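# Unscrew the lugged ring and lay it flat on the bench

## Task

Turn the lugged ring off the grinder's barrel until it is free, then set it down lying flat on the bench. The grinder must still be upright at the end, and no part of the robot may be touching the ring when the scene ends.

## Robot and tools

Robot: two arms, left_arm and right_arm. Each carries a four-digit hand (index, middle, ring, thumb) with sixteen hinges: a left hand on left_arm and a right hand on right_arm. The left hand mirrors the right. In the scene frame the origin sits at table-top height halfway between the nominal arm bases, +x points out over the table, +z points up, and left_arm is on the +y side. Image left and right do not match these names. The calibrated bases are left_arm (+0.006, +0.303, 0) and right_arm (+0.026, -0.320, 0) m, each turned very slightly about z.

Hand point axes (right hand): +z runs along straight fingers toward the tips, +x runs across the palm away from the thumb, and +y leaves the palm face. On the left hand +x points toward the thumb. A fixed mast behind the wrist on the palm side can collide with things.

execute_actions(actions, cameras). actions is a list of up to 15 actions, and each action is a table of 1 to 15 rows. One row is one 1/30 s step. A short table repeats its final row until 15 steps are filled, so one action lasts 0.5 s. Every row holds 48 numbers, all in [-1, 1], covering both arms even if only one moves. The order is: left dx, dy, dz, rx, ry, rz; left hand's 16 hinge numbers; left current_limit, speed; then the same 24 for the right arm and hand.

Arm numbers are offsets, not poses. Each row is measured from the arm's Hand target as it stood when that action began, not from the previous row. So sending the same offset again in a later action moves the hand further. Offsets use the arm's own base axes. 1.0 equals 0.6 m for dx, dy, dz, and 180 degrees for rx, ry, rz. The three rotation numbers form one rotation vector, applied about the target position. A translation longer than 1.0 is scaled down. Each step the controller limits orientation to 40 degrees from the measured one and gives position priority. The hand often stops short, and the right elbow sags under load. To close a remaining gap, send the missing distance as a fresh offset, or command a little higher.

Hand numbers, per hand, in this exact order: index_mcp, index_abd, index_pip, index_dip, middle_mcp, middle_abd, middle_pip, middle_dip, ring_mcp, ring_abd, ring_pip, ring_dip, thumb_cmc, thumb_axl, thumb_mcp, thumb_ipl. These are absolute goal angles, mapped linearly between the hinge's stops. In each bracket below, the first figure is the angle in degrees at +1, the second is the angle at -1, and the third is the number that gives a straight hinge:
- _mcp (-18, +128; +0.75)
- _abd (-60, +60; 0)
- _pip (-29, +108; +0.58)
- _dip (-21, +117; +0.70)
- thumb_cmc (-20, +120; +0.71)
- thumb_axl (-27, +140; +0.68)
- thumb_mcp (-69, +109; +0.23)
- thumb_ipl (-77, +108; +0.17)
Moving toward -1 curls the finger toward the palm, and swings the thumb round in front of the palm.

Right-hand index_dip cap: its goal never goes past +95.5 degrees, which is about -0.69. Anything lower is treated as that, and hand_goal reports it.

The last two numbers are current_limit and speed. current_limit maps linearly from 0 mA at -1 to 550 mA at +1, with a floor of 11 mA. speed sets the hinge rate as (speed+1)/2 of 8.5 rad/s. Both start at +0.4 and -0.6. A zero in a hand column is a real goal, not 'leave alone'. To keep a hand as it is, resend its hand_goal, hand_current_limit and hand_speed.

cameras: a list of names (cam_head_left, cam_head_right, cam_high, each 672x504), ["all"], or []. If left out, images come back only for an empty actions list. An unknown name invalidates the whole call.

zoom_image(camera, region=[x0,y0,x1,y1]) magnifies part of the latest image from cam_head_left, cam_head_right or cam_high. The region is in pixels from the top-left corner and at most 504x504. read_manual(section="licences") only returns licence text. finished_scene() ends the scene permanently. Call it only when the ring lies flat, the grinder stands, and both hands are clear of the ring.

Results: end_effector_position (m) and end_effector_quat_wxyz are in each arm's base frame and can be off by a few cm. Hand target is the last commanded pose after the clip, and the next offsets start from it. Joint velocities may read 'within noise'. Joint torques include gravity, and numbers 3 and 4 wrap at ±28 N m. Per hinge the results give:
- hand_goal: goals written
- hand_measured: actual angles on the same scale
- hand_current_ma: positive means pushing toward -1
- hand_state: moving, goal, blocked or overload
A grip presses only while the goal lies past the object's surface. Resending hand_goal keeps the grip, while resending hand_measured slackens it.

Hazards: a hinge drawing 495 mA or more for 5 s in total shuts off for 10 s and lets go. Motors at 100 °C drop the arm for 30 to 60 s, and MOTOR HOT warns from 85 °C. Avoid long stretched holds and pushing into unreachable poses. Any arm stop costs time, and hand commands sent during it are lost. Never let the hands press or close on each other. Do not strike the grinder or table hard, drop the ring from height, or release it while it is still moving. Nothing may leave the table. Loose objects may occasionally get nudged. Time passes while you think, with the robot holding its last command, and smooth, low-effort motion is preferred.

Each tool is called after "Request:" as a command line: name --argument value for each argument, lists and objects as JSON in quotes; but a table of rows of numbers goes row by row, as --pt "numbers of a row", without its own name.

## Session

Request:
execute_actions --actions '[]'

Scene clock: 0.00 s.
left_arm: end_effector_position=(+0.3004, +0.2741, +0.1781) hand_goal=(+0.754, +0.000, +0.576, +0.696, +0.754, +0.000, +0.576, +0.696, +0.754, +0.000, +0.576, +0.696, +0.714, +0.678, +0.226, +0.168) hand_measured=(+0.754, +0.000, +0.576, +0.696, +0.754, +0.000, +0.576, +0.696, +0.754, +0.000, +0.576, +0.696, +0.714, +0.678, +0.226, +0.168) hand_current_ma=(+0, +0, +0, +0, +0, +0, +0, +0, +0, +0, +0, +0, +0, +0, +0, +0) hand_state=(goal, goal, goal, goal, goal, goal, goal, goal, goal, goal, goal, goal, goal, goal, goal, goal) hand_current_limit=0.40 hand_speed=-0.60 end_effector_quat_wxyz=(+0.002, +0.102, +0.995, -0.019) | right_arm: end_effector_position=(+0.2049, +0.1256, +0.1642) hand_goal=(+0.754, +0.000, +0.576, +0.696, +0.754, +0.000, +0.576, +0.696, +0.754, +0.000, +0.576, +0.696, +0.714, +0.678, +0.226, +0.168) hand_measured=(+0.754, +0.000, +0.576, +0.696, +0.754, +0.000, +0.576, +0.696, +0.754, +0.000, +0.576, +0.696, +0.714, +0.678, +0.226, +0.168) hand_current_ma=(+0, +0, +0, +0, +0, +0, +0, +0, +0, +0, +0, +0, +0, +0, +0, +0) hand_state=(goal, goal, goal, goal, goal, goal, goal, goal, goal, goal, goal, goal, goal, goal, goal, goal) hand_current_limit=0.40 hand_speed=-0.60 end_effector_quat_wxyz=(-0.003, +0.766, +0.642, +0.035)
Joint positions: left_arm=[0.565 1.311 1.086 -1.366 0.033 -0.801] | right_arm=[0.926 0.806 0.697 -1.392 0.01 1.101]
Joint velocities: within noise
Joint torques (N m): no reading
Motor temperatures (°C): left_arm=[26 29 22 27 24 23] | right_arm=[23 23 25 27 23 22]
Heat: left arm: hottest shoulder 29 °C; right arm: hottest wrist pitch 27 °C.
Hand target: left_arm +0.3080, +0.2790, +0.1899; +0.014, +0.102, +0.995, -0.010 | right_arm +0.2091, +0.1313, +0.1744; -0.006, +0.765, +0.642, +0.047

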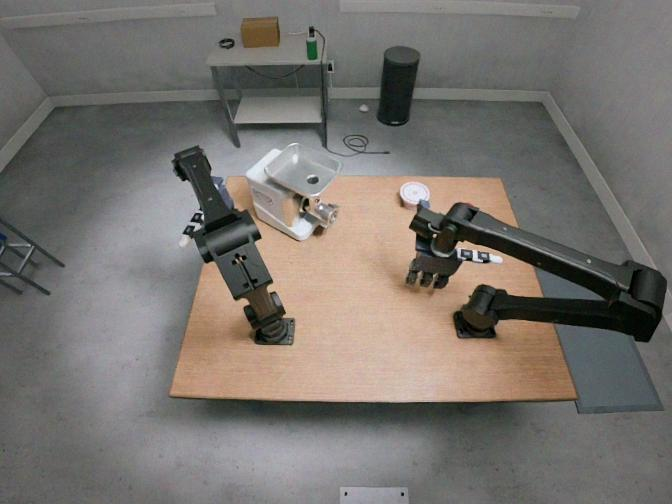

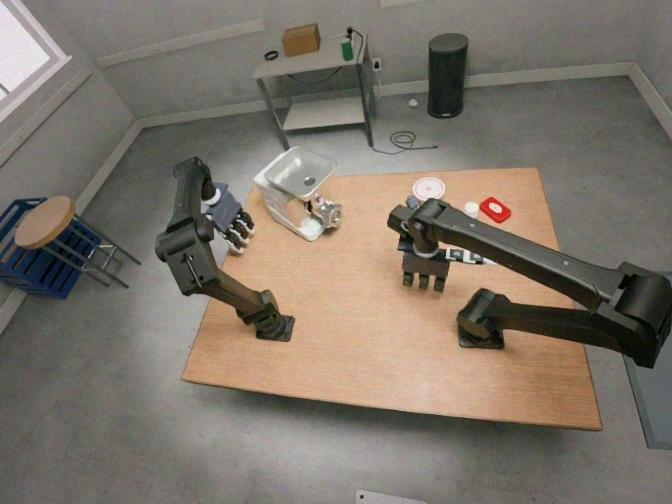

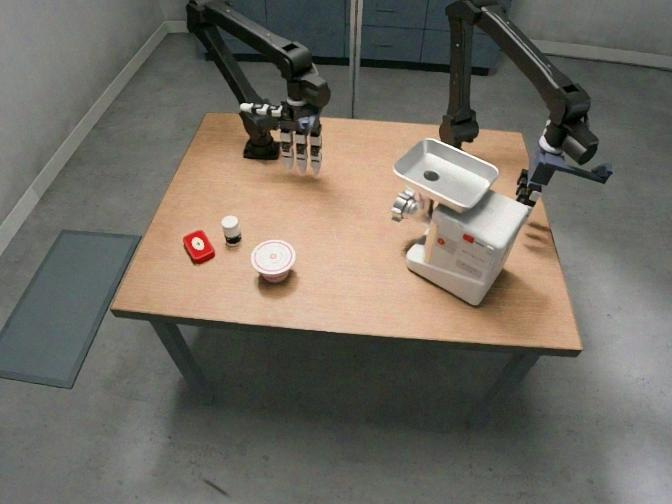

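Request:
zoom_image --camera "cam_high" --region '[370, 120, 540, 320]'

Request:
zoom_image --camera "cam_head_left" --region '[230, 130, 370, 250]'

Request:
zoom_image --camera "cam_head_right" --region '[190, 130, 370, 270]'

Scaled by 2.520 from the camera's 672x504 image, which has a finer 960x720 frame.

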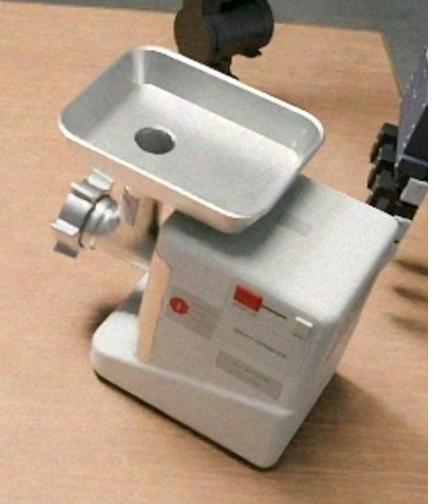

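Scaled by 3.600 from the camera's 672x504 image, which has a finer 960x720 frame.

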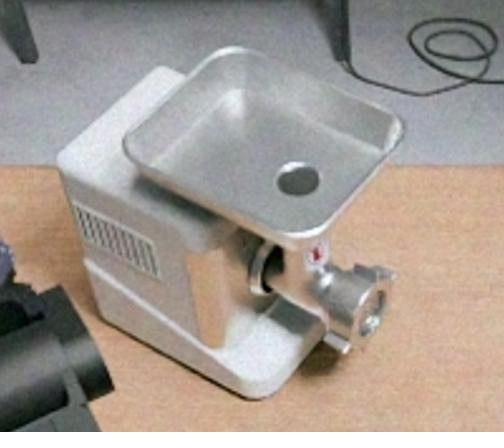

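Scaled by 2.800 from the camera's 672x504 image, which has a finer 960x720 frame.

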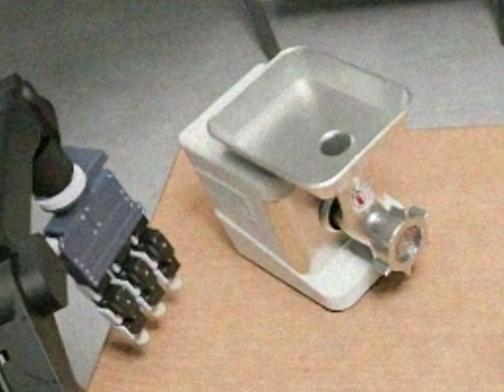

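Request:
zoom_image --camera "cam_head_right" --region '[290, 160, 390, 260]'

Request:
zoom_image --camera "cam_high" --region '[380, 160, 480, 260]'

Request:
zoom_image --camera "cam_head_left" --region '[280, 180, 360, 240]'

Scaled by 5.040 from the camera's 672x504 image, which has a finer 960x720 frame.

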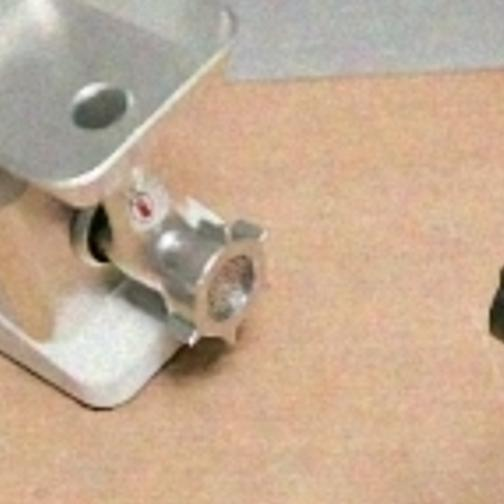

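Scaled by 5.040 from the camera's 672x504 image, which has a finer 960x720 frame.

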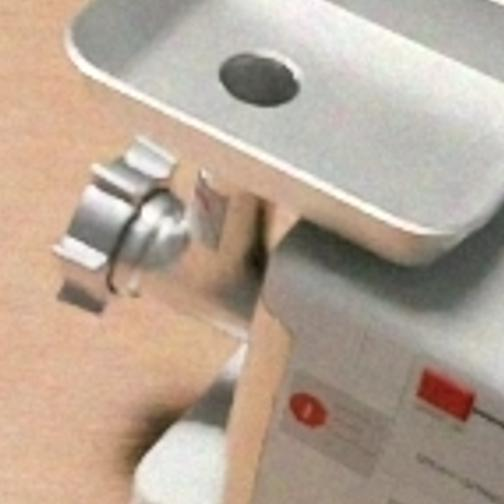

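Scaled by 6.300 from the camera's 672x504 image, which has a finer 960x720 frame.

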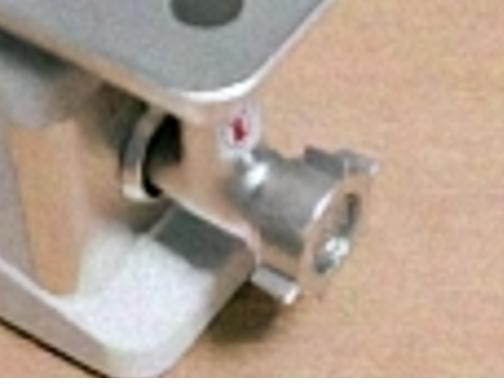

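Request:
zoom_image --camera "cam_head_right" --region '[310, 190, 350, 240]'

Request:
zoom_image --camera "cam_head_left" --region '[310, 195, 350, 240]'

Request:
zoom_image --camera "cam_high" --region '[385, 180, 425, 230]'

Scaled by 10.080 from the camera's 672x504 image, which has a finer 960x720 frame.

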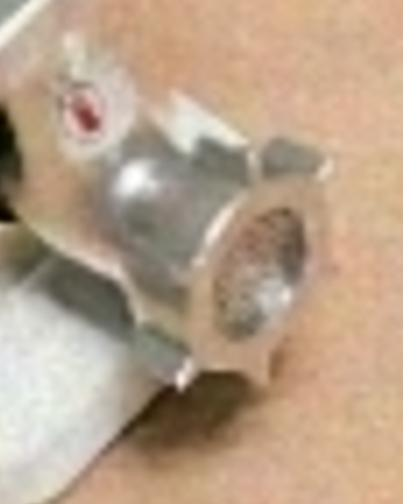

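Scaled by 11.200 from the camera's 672x504 image, which has a finer 960x720 frame.

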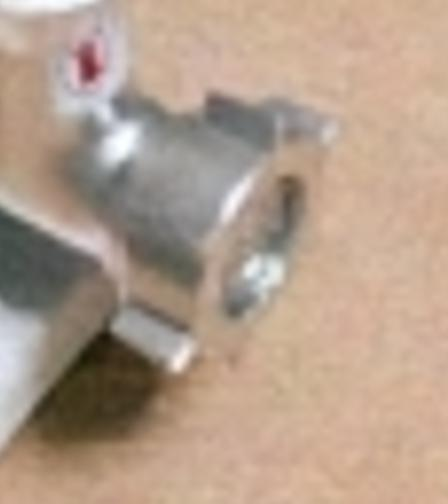

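Scaled by 10.080 from the camera's 672x504 image, which has a finer 960x720 frame.

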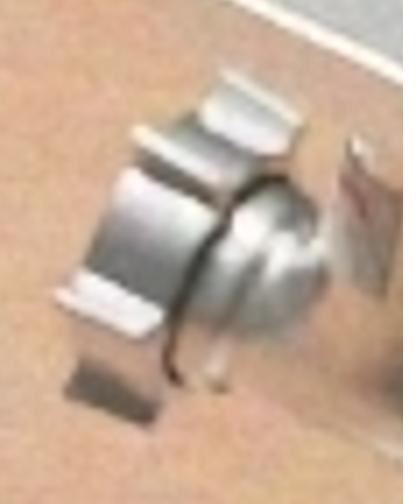

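Request:
execute_actions --actions '[[[0,0,0,0,0,0,0.754,0,0.576,0.696,0.754,0,0.576,0.696,0.754,0,0.576,0.696,0.714,0.678,0.226,0.168,0.4,-0.6,0.0053,0.0104,-0.0014,0.0337,-0.0241,0,0.754,0,0.576,0.696,0.4,0,0.1,0.3,0.754,0,0.576,0.696,0.2,0.678,0.226,0.168,0.4,-0.6]],[[0,0,0,0,0,0,0.754,0,0.576,0.696,0.754,0,0.576,0.696,0.754,0,0.576,0.696,0.714,0.678,0.226,0.168,0.4,-0.6,0.0106,0.0208,-0.0028,0.0675,-0.0483,0,0.754,0,0.576,0.696,-0.1,0,-0.4,0,0.754,0,0.576,0.696,-0.2,0.678,0.226,0.168,0.4,-0.6]],[[0,0,0,0,0,0,0.754,0,0.576,0.696,0.754,0,0.576,0.696,0.754,0,0.576,0.696,0.714,0.678,0.226,0.168,0.4,-0.6,0.0106,0.0208,-0.0028,0.0675,-0.0483,0,0.754,0,0.576,0.696,-0.479,0,-0.737,-0.174,0.754,0,0.576,0.696,-0.571,0.678,0.226,0.168,0.4,-0.6]]]' --cameras '["all"]'

Scene clock: 119.17 s.
left_arm: end_effector_position=(+0.3004, +0.2741, +0.1781) hand_goal=(+0.754, +0.000, +0.576, +0.696, +0.754, +0.000, +0.576, +0.696, +0.754, +0.000, +0.576, +0.696, +0.714, +0.678, +0.226, +0.168) hand_measured=(+0.754, +0.000, +0.576, +0.696, +0.754, +0.000, +0.576, +0.696, +0.754, +0.000, +0.576, +0.696, +0.714, +0.678, +0.224, +0.168) hand_current_ma=(-1, +0, +1, +0, -1, +0, +1, +0, -1, +0, +1, +0, +0, -1, -5, -1) hand_state=(goal, goal, goal, goal, goal, goal, goal, goal, goal, goal, goal, goal, goal, goal, goal, goal) hand_current_limit=0.40 hand_speed=-0.60 end_effector_quat_wxyz=(+0.002, +0.102, +0.995, -0.019) | right_arm: end_effector_position=(+0.2255, +0.1589, +0.1733) hand_goal=(+0.754, +0.000, +0.576, +0.696, -0.478, +0.000, -0.736, -0.174, +0.754, +0.000, +0.576, +0.696, -0.570, +0.678, +0.226, +0.168) hand_measured=(+0.756, +0.002, +0.576, +0.696, -0.404, +0.002, -0.714, -0.172, +0.756, +0.002, +0.576, +0.696, -0.556, +0.678, +0.224, +0.168) hand_current_ma=(+0, +0, +0, +0, +105, +0, +10, +0, +0, +0, +0, +0, +5, +0, +0, +0) hand_state=(goal, goal, goal, goal, blocked, goal, blocked, goal, goal, goal, goal, goal, goal, goal, goal, goal) hand_current_limit=0.40 hand_speed=-0.60 end_effector_quat_wxyz=(-0.083, +0.716, +0.597, +0.352)
Joint positions: left_arm=[0.565 1.311 1.086 -1.366 0.033 -0.801] | right_arm=[0.941 0.404 0.41 -0.836 0.01 1.117]
Joint torques (N m): left_arm=[1.61 -8.7 12.11 0.17 -0.06 -0.11] | right_arm=[0.62 2.26 10.5 2.3 0.22 0.03]
Motor temperatures (°C): left_arm=[26 30 30 27 24 23] | right_arm=[23 23 35 26 22 22]
Heat: left arm: hottest shoulder 30 °C; right arm: hottest elbow 35 °C.
Hand target: left_arm +0.3080, +0.2790, +0.1899; +0.014, +0.102, +0.995, -0.010 | right_arm +0.2251, +0.1625, +0.1703; -0.085, +0.715, +0.597, +0.354
Off the commanded pose: left_arm 0.015 m, 2 deg | right_arm 0.005 m, 0 deg.

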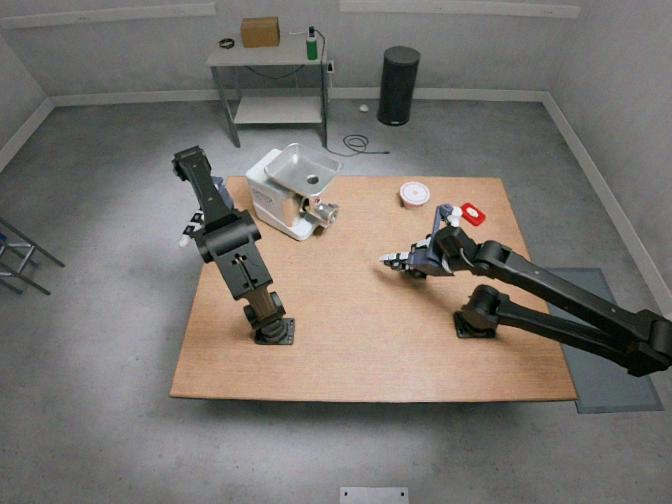

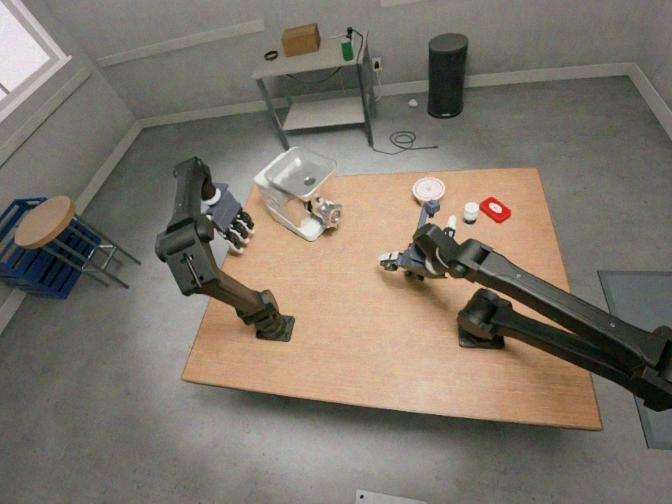

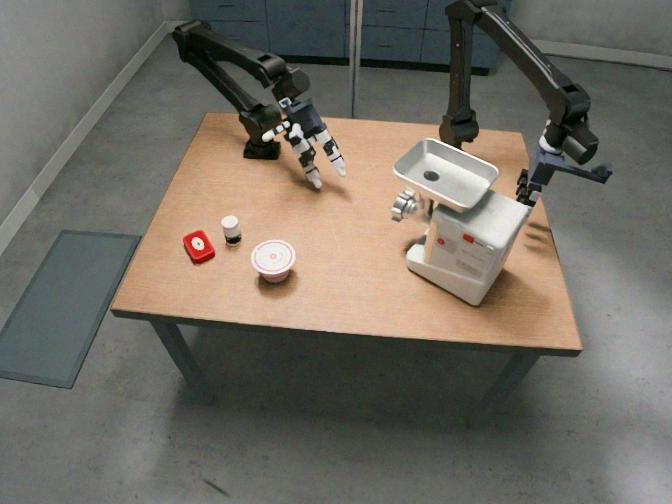

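Request:
execute_actions --actions '[[[0,0,0,0,0,0,0.754,0,0.576,0.696,0.754,0,0.576,0.696,0.754,0,0.576,0.696,0.714,0.678,0.226,0.168,0.4,-0.6,0.0106,0.0208,-0.0028,0.0675,-0.0483,0,0.754,0,0.576,0.696,-0.38,0,-0.7,-0.174,0.754,0,0.576,0.696,-0.571,0.678,0.226,0.168,0.4,-0.6]],[[0,0,0,0,0,0,0.754,0,0.576,0.696,0.754,0,0.576,0.696,0.754,0,0.576,0.696,0.714,0.678,0.226,0.168,0.4,-0.6,0.0106,0.0208,-0.0028,0.0675,-0.0483,0,0.754,0,0.576,0.696,-0.38,0,-0.7,-0.174,0.754,0,0.576,0.696,-0.571,0.678,0.226,0.168,0.4,-0.6]],[[0,0,0,0,0,0,0.754,0,0.576,0.696,0.754,0,0.576,0.696,0.754,0,0.576,0.696,0.714,0.678,0.226,0.168,0.4,-0.6,0.0106,0.0208,-0.0028,0.0675,-0.0483,0,0.754,0,0.576,0.696,-0.38,0,-0.7,-0.174,0.754,0,0.576,0.696,-0.571,0.678,0.226,0.168,0.4,-0.6]],[[0,0,0,0,0,0,0.754,0,0.576,0.696,0.754,0,0.576,0.696,0.754,0,0.576,0.696,0.714,0.678,0.226,0.168,0.4,-0.6,0,0,0,0.0337,-0.0241,0,0.754,0,0.576,0.696,-0.38,0,-0.7,-0.174,0.754,0,0.576,0.696,-0.571,0.678,0.226,0.168,0.4,-0.6]]]' --cameras '["all"]'

Scene clock: 126.80 s.
left_arm: end_effector_position=(+0.3004, +0.2741, +0.1781) hand_goal=(+0.754, +0.000, +0.576, +0.696, +0.754, +0.000, +0.576, +0.696, +0.754, +0.000, +0.576, +0.696, +0.714, +0.678, +0.226, +0.168) hand_measured=(+0.754, +0.000, +0.576, +0.696, +0.754, +0.000, +0.576, +0.696, +0.754, +0.000, +0.576, +0.696, +0.714, +0.678, +0.224, +0.168) hand_current_ma=(-1, +0, +1, +0, -1, +0, +1, +0, -1, +0, +1, +0, +0, -1, -5, -1) hand_state=(goal, goal, goal, goal, goal, goal, goal, goal, goal, goal, goal, goal, goal, goal, goal, goal) hand_current_limit=0.40 hand_speed=-0.60 end_effector_quat_wxyz=(+0.002, +0.102, +0.995, -0.019) | right_arm: end_effector_position=(+0.2391, +0.1845, +0.1690) hand_goal=(+0.754, +0.000, +0.576, +0.696, -0.380, +0.000, -0.700, -0.174, +0.754, +0.000, +0.576, +0.696, -0.570, +0.678, +0.226, +0.168) hand_measured=(+0.758, +0.004, +0.578, +0.696, -0.376, +0.002, -0.700, -0.174, +0.758, +0.006, +0.578, +0.696, -0.558, +0.678, +0.224, +0.168) hand_current_ma=(+0, +0, +0, +0, +0, +0, +0, +0, +0, +0, +0, +0, +3, +0, +0, +0) hand_state=(goal, goal, goal, goal, goal, goal, goal, goal, goal, goal, goal, goal, goal, goal, goal, goal) hand_current_limit=0.40 hand_speed=-0.60 end_effector_quat_wxyz=(-0.138, +0.621, +0.516, +0.573)
Joint positions: left_arm=[0.565 1.311 1.086 -1.366 0.033 -0.801] | right_arm=[0.975 0.262 0.089 -0.138 0.043 1.128]
Joint torques (N m): left_arm=[1.55 -8.7 12.1 0.18 -0.06 -0.11] | right_arm=[-0.38 2.43 11.58 2.04 0.04 -0.13]
Heat: left arm: hottest shoulder 30 °C; right arm: hottest elbow 34 °C.
Hand target: left_arm +0.3080, +0.2790, +0.1899; +0.014, +0.102, +0.995, -0.010 | right_arm +0.2390, +0.1845, +0.1689; -0.138, +0.621, +0.517, +0.573 (last step not sent: back at the drive's target)
Off the commanded pose: left_arm 0.015 m, 2 deg | right_arm 0.000 m, 7 deg.
pose unreachable (right arm): on one or more control steps of this call, first in action 2 (counted from 0), this arm could not follow its commanded pose, so it was not sent that pose on those steps. It may still have moved: this result reports where it is.
cause: moving toward the commanded pose would bring two parts of the arm too close to each other (joints 2 (shoulder) and 3 (elbow) lie between them).

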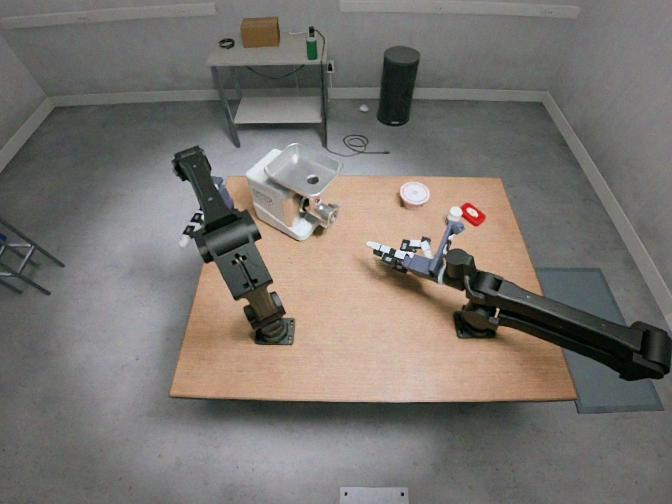

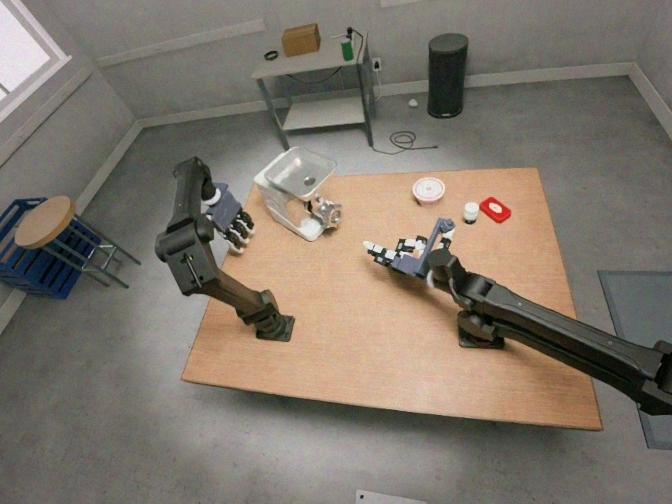

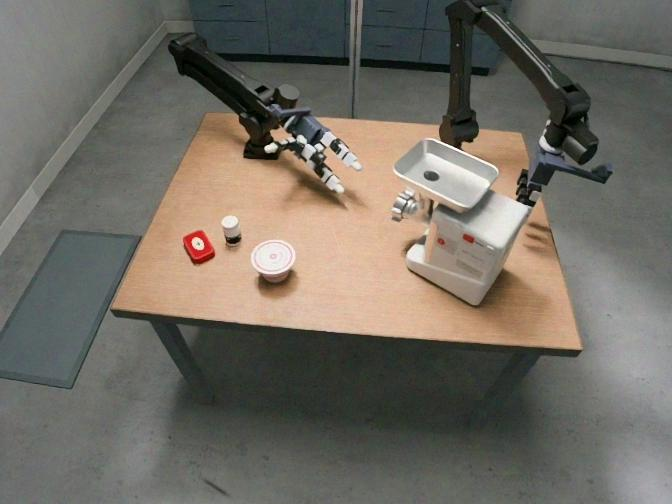

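Request:
zoom_image --camera "cam_head_left" --region '[320, 190, 480, 310]'

Request:
zoom_image --camera "cam_head_right" --region '[300, 180, 460, 300]'

Request:
zoom_image --camera "cam_high" --region '[260, 90, 420, 230]'

Scaled by 3.150 from the camera's 672x504 image, which has a finer 960x720 frame.

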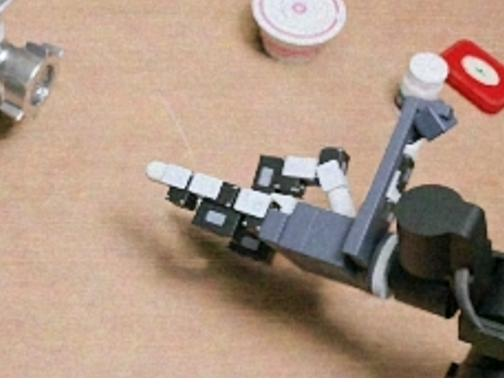

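Scaled by 3.150 from the camera's 672x504 image, which has a finer 960x720 frame.

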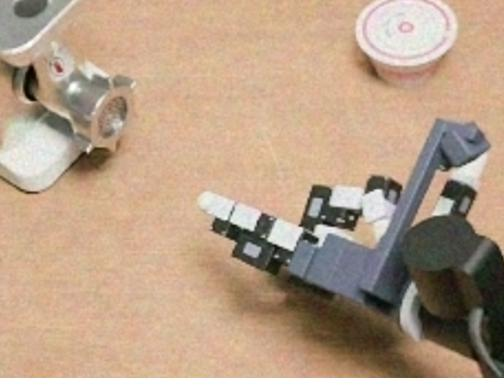

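Scaled by 3.150 from the camera's 672x504 image, which has a finer 960x720 frame.

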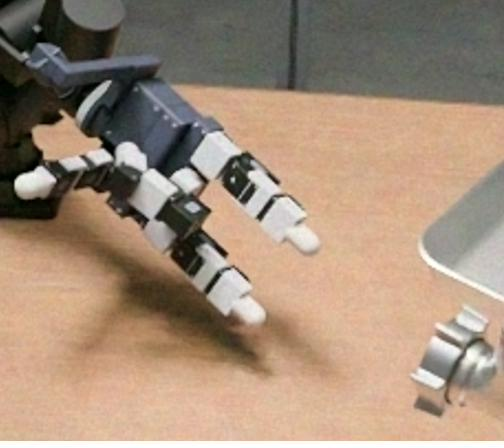

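Request:
execute_actions --actions '[[[0,0,0,0,0,0,0.754,0,0.576,0.696,0.754,0,0.576,0.696,0.754,0,0.576,0.696,0.714,0.678,0.226,0.168,0.4,-0.6,0.0176,0.0234,-0.001,0.0158,-0.0116,0,0.754,0.15,0.576,0.696,-0.38,0,-0.7,-0.174,0.754,-0.15,0.576,0.696,-0.571,0.678,0.226,0.168,0.4,-0.6]],[[0,0,0,0,0,0,0.754,0,0.576,0.696,0.754,0,0.576,0.696,0.754,0,0.576,0.696,0.714,0.678,0.226,0.168,0.4,-0.6,0.0176,0.0234,-0.001,0.0158,-0.0116,0,0.754,0.15,0.576,0.696,-0.38,0,-0.7,-0.174,0.754,-0.15,0.576,0.696,-0.571,0.678,0.226,0.168,0.4,-0.6]],[[0,0,0,0,0,0,0.754,0,0.576,0.696,0.754,0,0.576,0.696,0.754,0,0.576,0.696,0.714,0.678,0.226,0.168,0.4,-0.6,0.0176,0.0234,-0.001,0.0158,-0.0116,0,0.754,0.15,0.576,0.696,-0.38,0,-0.7,-0.174,0.754,-0.15,0.576,0.696,-0.571,0.678,0.226,0.168,0.4,-0.6]]]' --cameras '["all"]'

Scene clock: 167.37 s.
left_arm: end_effector_position=(+0.3004, +0.2741, +0.1781) hand_goal=(+0.754, +0.000, +0.576, +0.696, +0.754, +0.000, +0.576, +0.696, +0.754, +0.000, +0.576, +0.696, +0.714, +0.678, +0.226, +0.168) hand_measured=(+0.754, +0.000, +0.576, +0.696, +0.754, +0.000, +0.576, +0.696, +0.754, +0.000, +0.576, +0.696, +0.714, +0.678, +0.224, +0.168) hand_current_ma=(-1, +0, +1, +0, -1, +0, +1, +0, -1, +0, +1, +0, +0, -1, -5, -1) hand_state=(goal, goal, goal, goal, goal, goal, goal, goal, goal, goal, goal, goal, goal, goal, goal, goal) hand_current_limit=0.40 hand_speed=-0.60 end_effector_quat_wxyz=(+0.002, +0.102, +0.995, -0.019) | right_arm: end_effector_position=(+0.2699, +0.2296, +0.1633) hand_goal=(+0.754, +0.150, +0.576, +0.696, -0.380, +0.000, -0.700, -0.174, +0.754, -0.150, +0.576, +0.696, -0.570, +0.678, +0.226, +0.168) hand_measured=(+0.758, +0.152, +0.578, +0.696, -0.378, +0.002, -0.700, -0.174, +0.758, -0.142, +0.578, +0.696, -0.558, +0.678, +0.224, +0.168) hand_current_ma=(+1, +0, +0, +0, +0, +0, +0, +0, +1, +1, +0, +0, +3, +0, +0, +0) hand_state=(goal, goal, goal, goal, goal, goal, goal, goal, goal, goal, goal, goal, goal, goal, goal, goal) hand_current_limit=0.40 hand_speed=-0.60 end_effector_quat_wxyz=(-0.159, +0.582, +0.483, +0.635)
Joint positions: left_arm=[0.565 1.311 1.086 -1.366 0.033 -0.801] | right_arm=[0.967 0.936 0.062 0.729 0.027 1.128]
Joint torques (N m): left_arm=[1.61 -8.7 12.1 0.18 -0.06 -0.11] | right_arm=[-0.67 -1.73 7.73 2.96 0.09 -0.24]
Heat: left arm: hottest elbow 31 °C; right arm: hottest elbow 33 °C.
Hand target: left_arm +0.3080, +0.2790, +0.1899; +0.014, +0.102, +0.995, -0.010 | right_arm +0.2707, +0.2266, +0.1671; -0.155, +0.577, +0.479, +0.643
Off the commanded pose: left_arm 0.015 m, 2 deg | right_arm 0.005 m, 1 deg.

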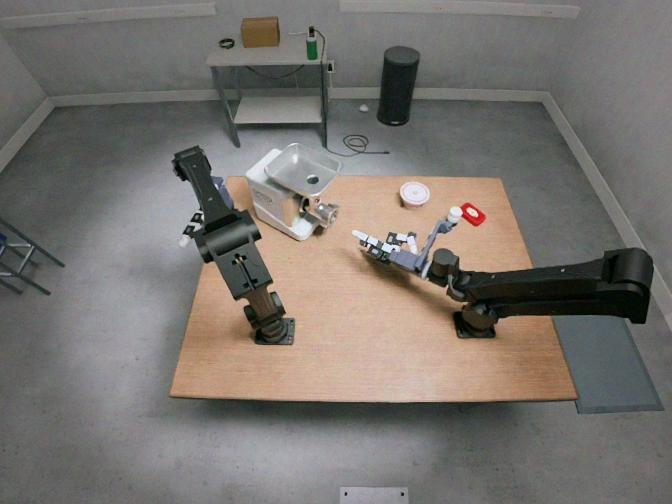

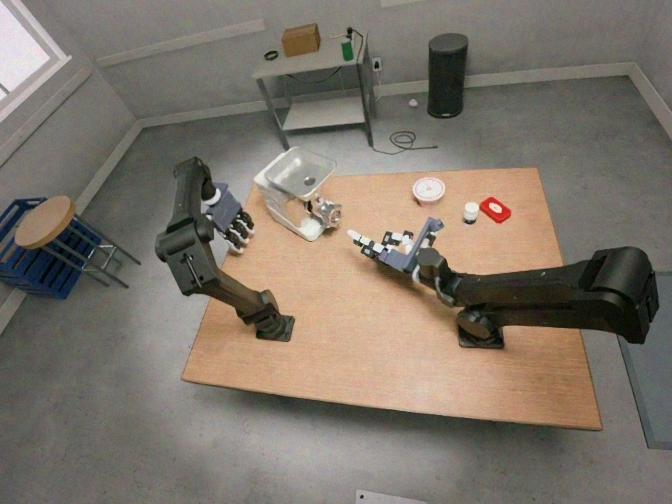

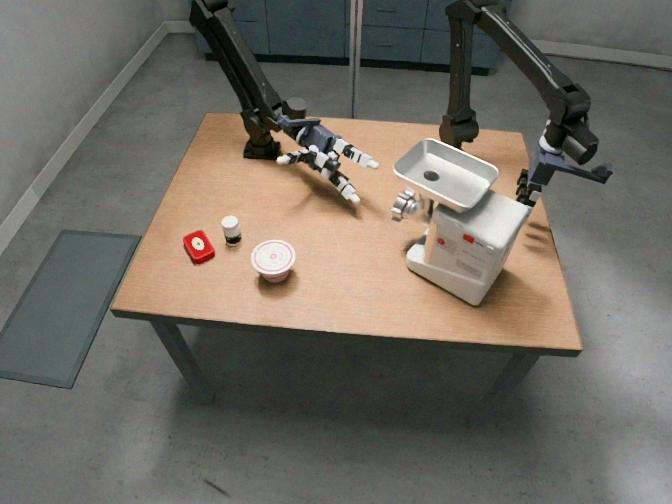

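Request:
execute_actions --actions '[[[0,0,0,0,0,0,0.754,0,0.576,0.696,0.754,0,0.576,0.696,0.754,0,0.576,0.696,0.714,0.678,0.226,0.168,0.4,-0.6,0.0176,0.0234,-0.001,0.0158,-0.0116,0,0.754,0.15,0.576,0.696,-0.38,0,-0.7,-0.174,0.754,-0.15,0.576,0.696,-0.571,0.678,0.226,0.168,0.4,-0.6]],[[0,0,0,0,0,0,0.754,0,0.576,0.696,0.754,0,0.576,0.696,0.754,0,0.576,0.696,0.714,0.678,0.226,0.168,0.4,-0.6,0.0176,0.0234,-0.001,0.0158,-0.0116,0,0.754,0.15,0.576,0.696,-0.38,0,-0.7,-0.174,0.754,-0.15,0.576,0.696,-0.571,0.678,0.226,0.168,0.4,-0.6]]]' --cameras '["all"]'

Request:
zoom_image --camera "cam_head_left" --region '[310, 180, 410, 280]'

Request:
zoom_image --camera "cam_head_right" --region '[300, 180, 400, 280]'

Request:
zoom_image --camera "cam_high" --region '[330, 130, 430, 230]'

Scene clock: 172.20 s.
left_arm: end_effector_position=(+0.3004, +0.2741, +0.1781) hand_goal=(+0.754, +0.000, +0.576, +0.696, +0.754, +0.000, +0.576, +0.696, +0.754, +0.000, +0.576, +0.696, +0.714, +0.678, +0.226, +0.168) hand_measured=(+0.754, +0.000, +0.576, +0.696, +0.754, +0.000, +0.576, +0.696, +0.754, +0.000, +0.576, +0.696, +0.714, +0.678, +0.224, +0.168) hand_current_ma=(-1, +0, +1, +0, -1, +0, +1, +0, -1, +0, +1, +0, +0, -1, -5, -1) hand_state=(goal, goal, goal, goal, goal, goal, goal, goal, goal, goal, goal, goal, goal, goal, goal, goal) hand_current_limit=0.40 hand_speed=-0.60 end_effector_quat_wxyz=(+0.002, +0.102, +0.995, -0.019) | right_arm: end_effector_position=(+0.2834, +0.2499, +0.1501) hand_goal=(+0.754, +0.150, +0.576, +0.696, -0.380, +0.000, -0.700, -0.174, +0.754, -0.150, +0.576, +0.696, -0.570, +0.678, +0.226, +0.168) hand_measured=(+0.760, +0.154, +0.578, +0.696, -0.378, +0.002, -0.700, -0.174, +0.758, -0.142, +0.578, +0.696, -0.558, +0.678, +0.224, +0.168) hand_current_ma=(+1, +0, +0, +0, +0, +0, +0, +0, +1, +1, +0, +0, +3, +0, +0, +0) hand_state=(goal, goal, goal, goal, goal, goal, goal, goal, goal, goal, goal, goal, goal, goal, goal, goal) hand_current_limit=0.40 hand_speed=-0.60 end_effector_quat_wxyz=(-0.169, +0.557, +0.464, +0.667)
Joint positions: left_arm=[0.565 1.311 1.086 -1.366 0.033 -0.801] | right_arm=[0.966 1.385 0.085 1.248 0.024 1.125]
Joint torques (N m): left_arm=[1.61 -8.7 12.1 0.17 -0.06 -0.11] | right_arm=[-0.97 -4.19 6.6 2.85 0.04 -0.23]
Heat: left arm: hottest elbow 31 °C; right arm: hottest elbow 33 °C.
Hand target: left_arm +0.3080, +0.2790, +0.1899; +0.014, +0.102, +0.995, -0.010 | right_arm +0.2919, +0.2547, +0.1659; -0.166, +0.545, +0.452, +0.686
Off the commanded pose: left_arm 0.015 m, 2 deg | right_arm 0.018 m, 3 deg.

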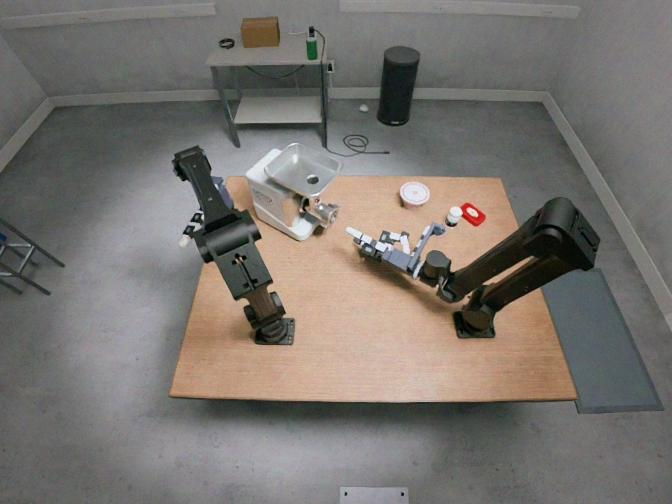

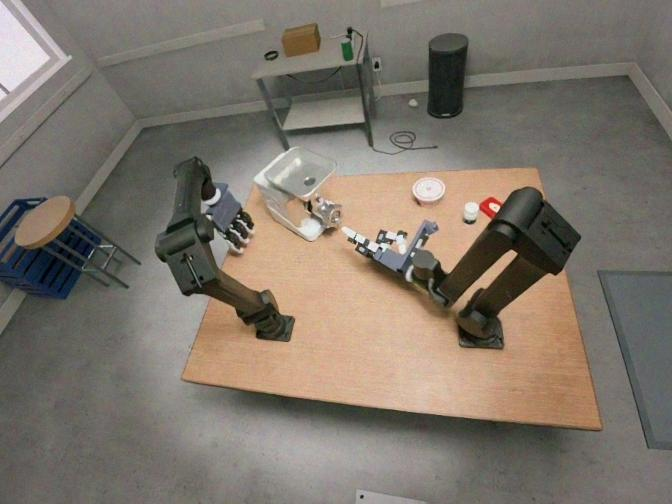

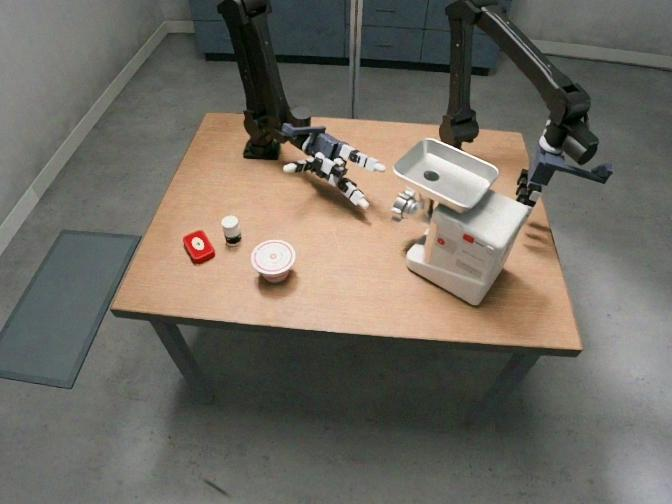

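Scaled by 5.040 from the camera's 672x504 image, which has a finer 960x720 frame.

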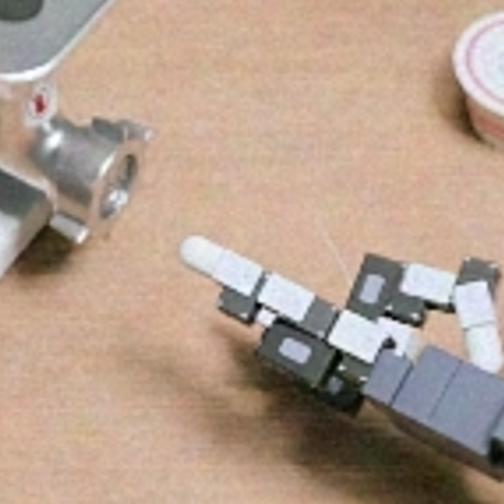

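Scaled by 5.040 from the camera's 672x504 image, which has a finer 960x720 frame.

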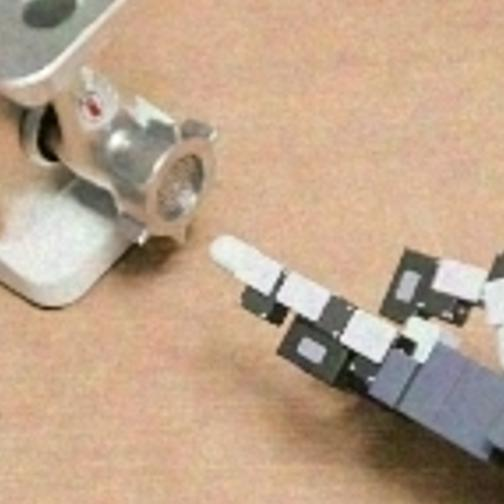

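Scaled by 5.040 from the camera's 672x504 image, which has a finer 960x720 frame.

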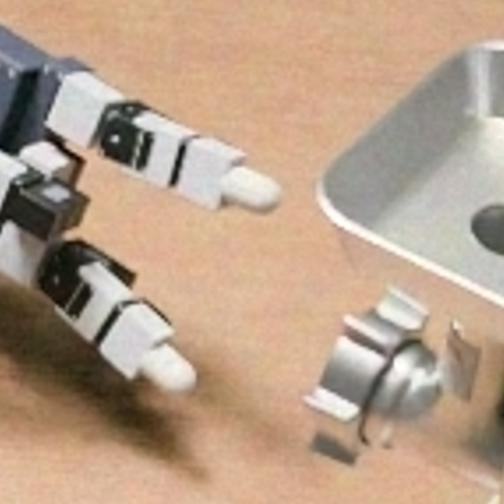

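Request:
execute_actions --actions '[[[0,0,0,0,0,0,0.754,0,0.576,0.696,0.754,0,0.576,0.696,0.754,0,0.576,0.696,0.714,0.678,0.226,0.168,0.4,-0.6,0.0269,0.0194,-0.0007,0.0045,-0.003,0.0042,0.754,0.22,0.576,0.696,-0.38,0,-0.7,-0.174,0.754,-0.22,0.576,0.696,-0.571,0.678,0.226,0.168,0.4,-0.6]],[[0,0,0,0,0,0,0.754,0,0.576,0.696,0.754,0,0.576,0.696,0.754,0,0.576,0.696,0.714,0.678,0.226,0.168,0.4,-0.6,0.0269,0.0194,-0.0007,0.0045,-0.003,0.0042,0.754,0.22,0.576,0.696,-0.38,0,-0.7,-0.174,0.754,-0.22,0.576,0.696,-0.571,0.678,0.226,0.168,0.4,-0.6]],[[0,0,0,0,0,0,0.754,0,0.576,0.696,0.754,0,0.576,0.696,0.754,0,0.576,0.696,0.714,0.678,0.226,0.168,0.4,-0.6,0.0269,0.0194,-0.0007,0.0045,-0.003,0.0042,0.754,0.22,0.576,0.696,-0.38,0,-0.7,-0.174,0.754,-0.22,0.576,0.696,-0.571,0.678,0.226,0.168,0.4,-0.6]]]' --cameras '["all"]'

Request:
zoom_image --camera "cam_head_left" --region '[300, 180, 380, 260]'

Request:
zoom_image --camera "cam_head_right" --region '[300, 180, 380, 260]'

Request:
zoom_image --camera "cam_high" --region '[350, 150, 430, 230]'

Scene clock: 211.30 s.
left_arm: end_effector_position=(+0.3004, +0.2741, +0.1781) hand_goal=(+0.754, +0.000, +0.576, +0.696, +0.754, +0.000, +0.576, +0.696, +0.754, +0.000, +0.576, +0.696, +0.714, +0.678, +0.226, +0.168) hand_measured=(+0.754, +0.000, +0.576, +0.696, +0.754, +0.000, +0.576, +0.696, +0.754, +0.000, +0.576, +0.696, +0.714, +0.678, +0.224, +0.168) hand_current_ma=(-1, +0, +1, +0, -1, +0, +1, +0, -1, +0, +1, +0, +0, -1, -5, -1) hand_state=(goal, goal, goal, goal, goal, goal, goal, goal, goal, goal, goal, goal, goal, goal, goal, goal) hand_current_limit=0.40 hand_speed=-0.60 end_effector_quat_wxyz=(+0.002, +0.102, +0.995, -0.019) | right_arm: end_effector_position=(+0.3322, +0.2861, +0.1550) hand_goal=(+0.754, +0.220, +0.576, +0.696, -0.380, +0.000, -0.700, -0.174, +0.754, -0.220, +0.576, +0.696, -0.570, +0.678, +0.226, +0.168) hand_measured=(+0.758, +0.222, +0.578, +0.696, -0.380, +0.002, -0.700, -0.174, +0.758, -0.210, +0.578, +0.696, -0.558, +0.678, +0.226, +0.168) hand_current_ma=(+1, +0, +0, +0, +0, +0, +0, +0, +0, +2, +0, +0, +3, +0, +0, +0) hand_state=(goal, goal, goal, goal, goal, goal, goal, goal, goal, goal, goal, goal, goal, goal, goal, goal) hand_current_limit=0.40 hand_speed=-0.60 end_effector_quat_wxyz=(-0.186, +0.532, +0.459, +0.687)
Joint positions: left_arm=[0.565 1.311 1.086 -1.366 0.033 -0.801] | right_arm=[0.864 1.58 0.231 1.361 -0.112 1.124]
Joint torques (N m): left_arm=[1.61 -8.7 12.1 0.17 -0.06 -0.11] | right_arm=[-1.32 -5.36 5.81 3 -0.16 -0.12]
Heat: left arm: hottest elbow 31 °C; right arm: hottest elbow 31 °C.
Hand target: left_arm +0.3080, +0.2790, +0.1899; +0.014, +0.102, +0.995, -0.010 | right_arm +0.3403, +0.2895, +0.1646; -0.185, +0.523, +0.451, +0.700
Off the commanded pose: left_arm 0.015 m, 2 deg | right_arm 0.013 m, 2 deg.

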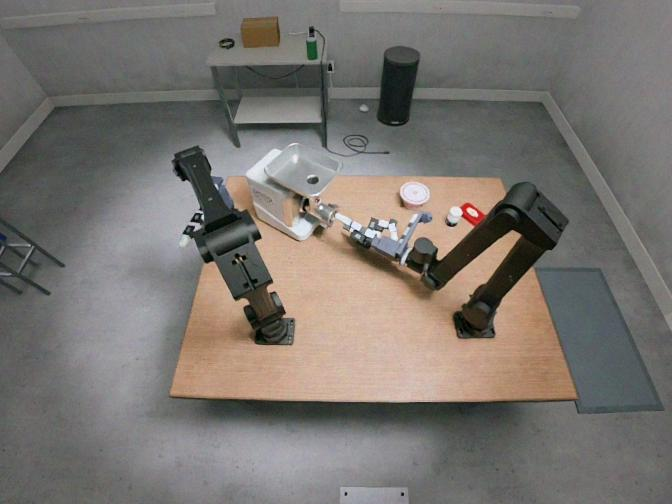

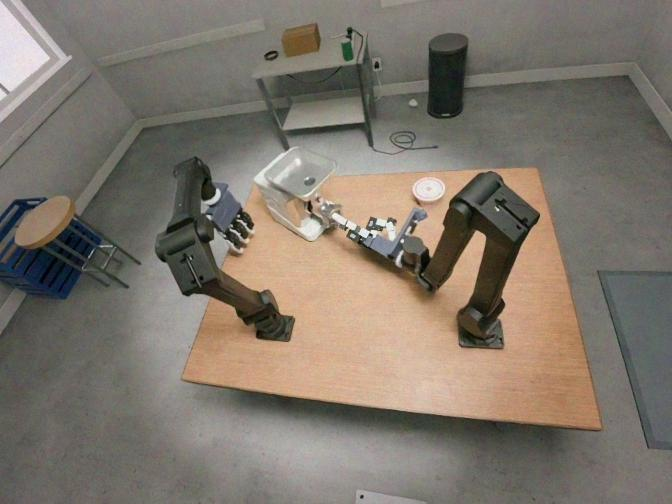

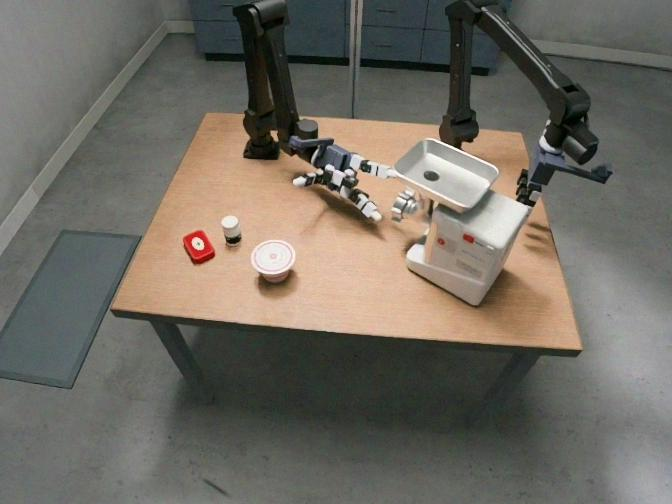

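Scaled by 6.300 from the camera's 672x504 image, which has a finer 960x720 frame.

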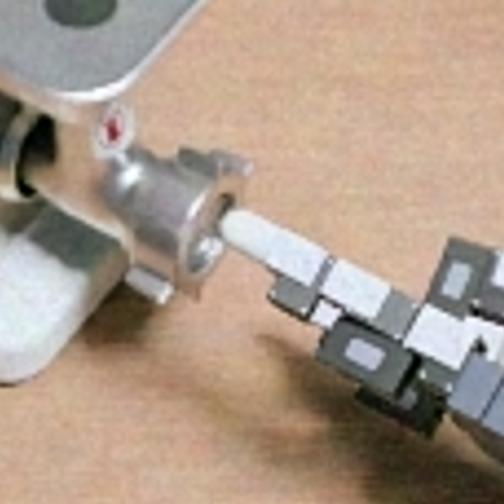

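Scaled by 6.300 from the camera's 672x504 image, which has a finer 960x720 frame.

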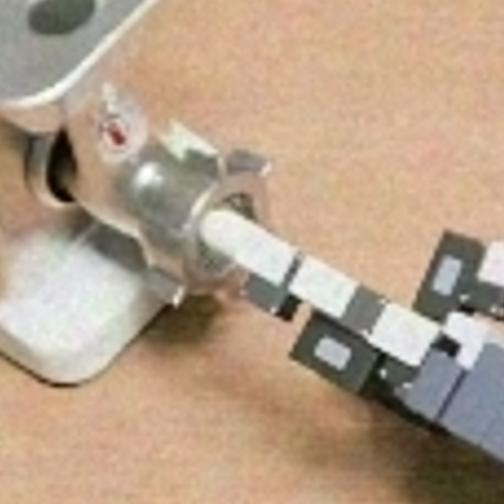

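Scaled by 6.300 from the camera's 672x504 image, which has a finer 960x720 frame.

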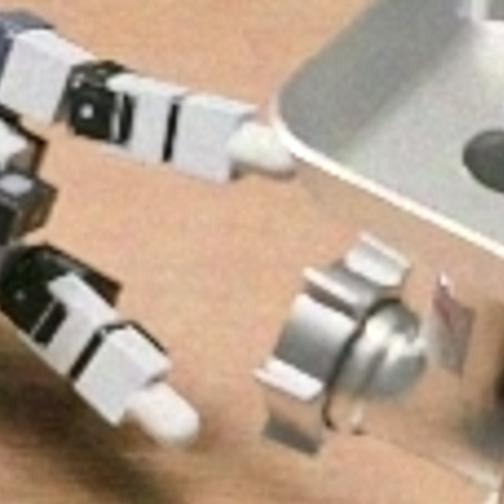

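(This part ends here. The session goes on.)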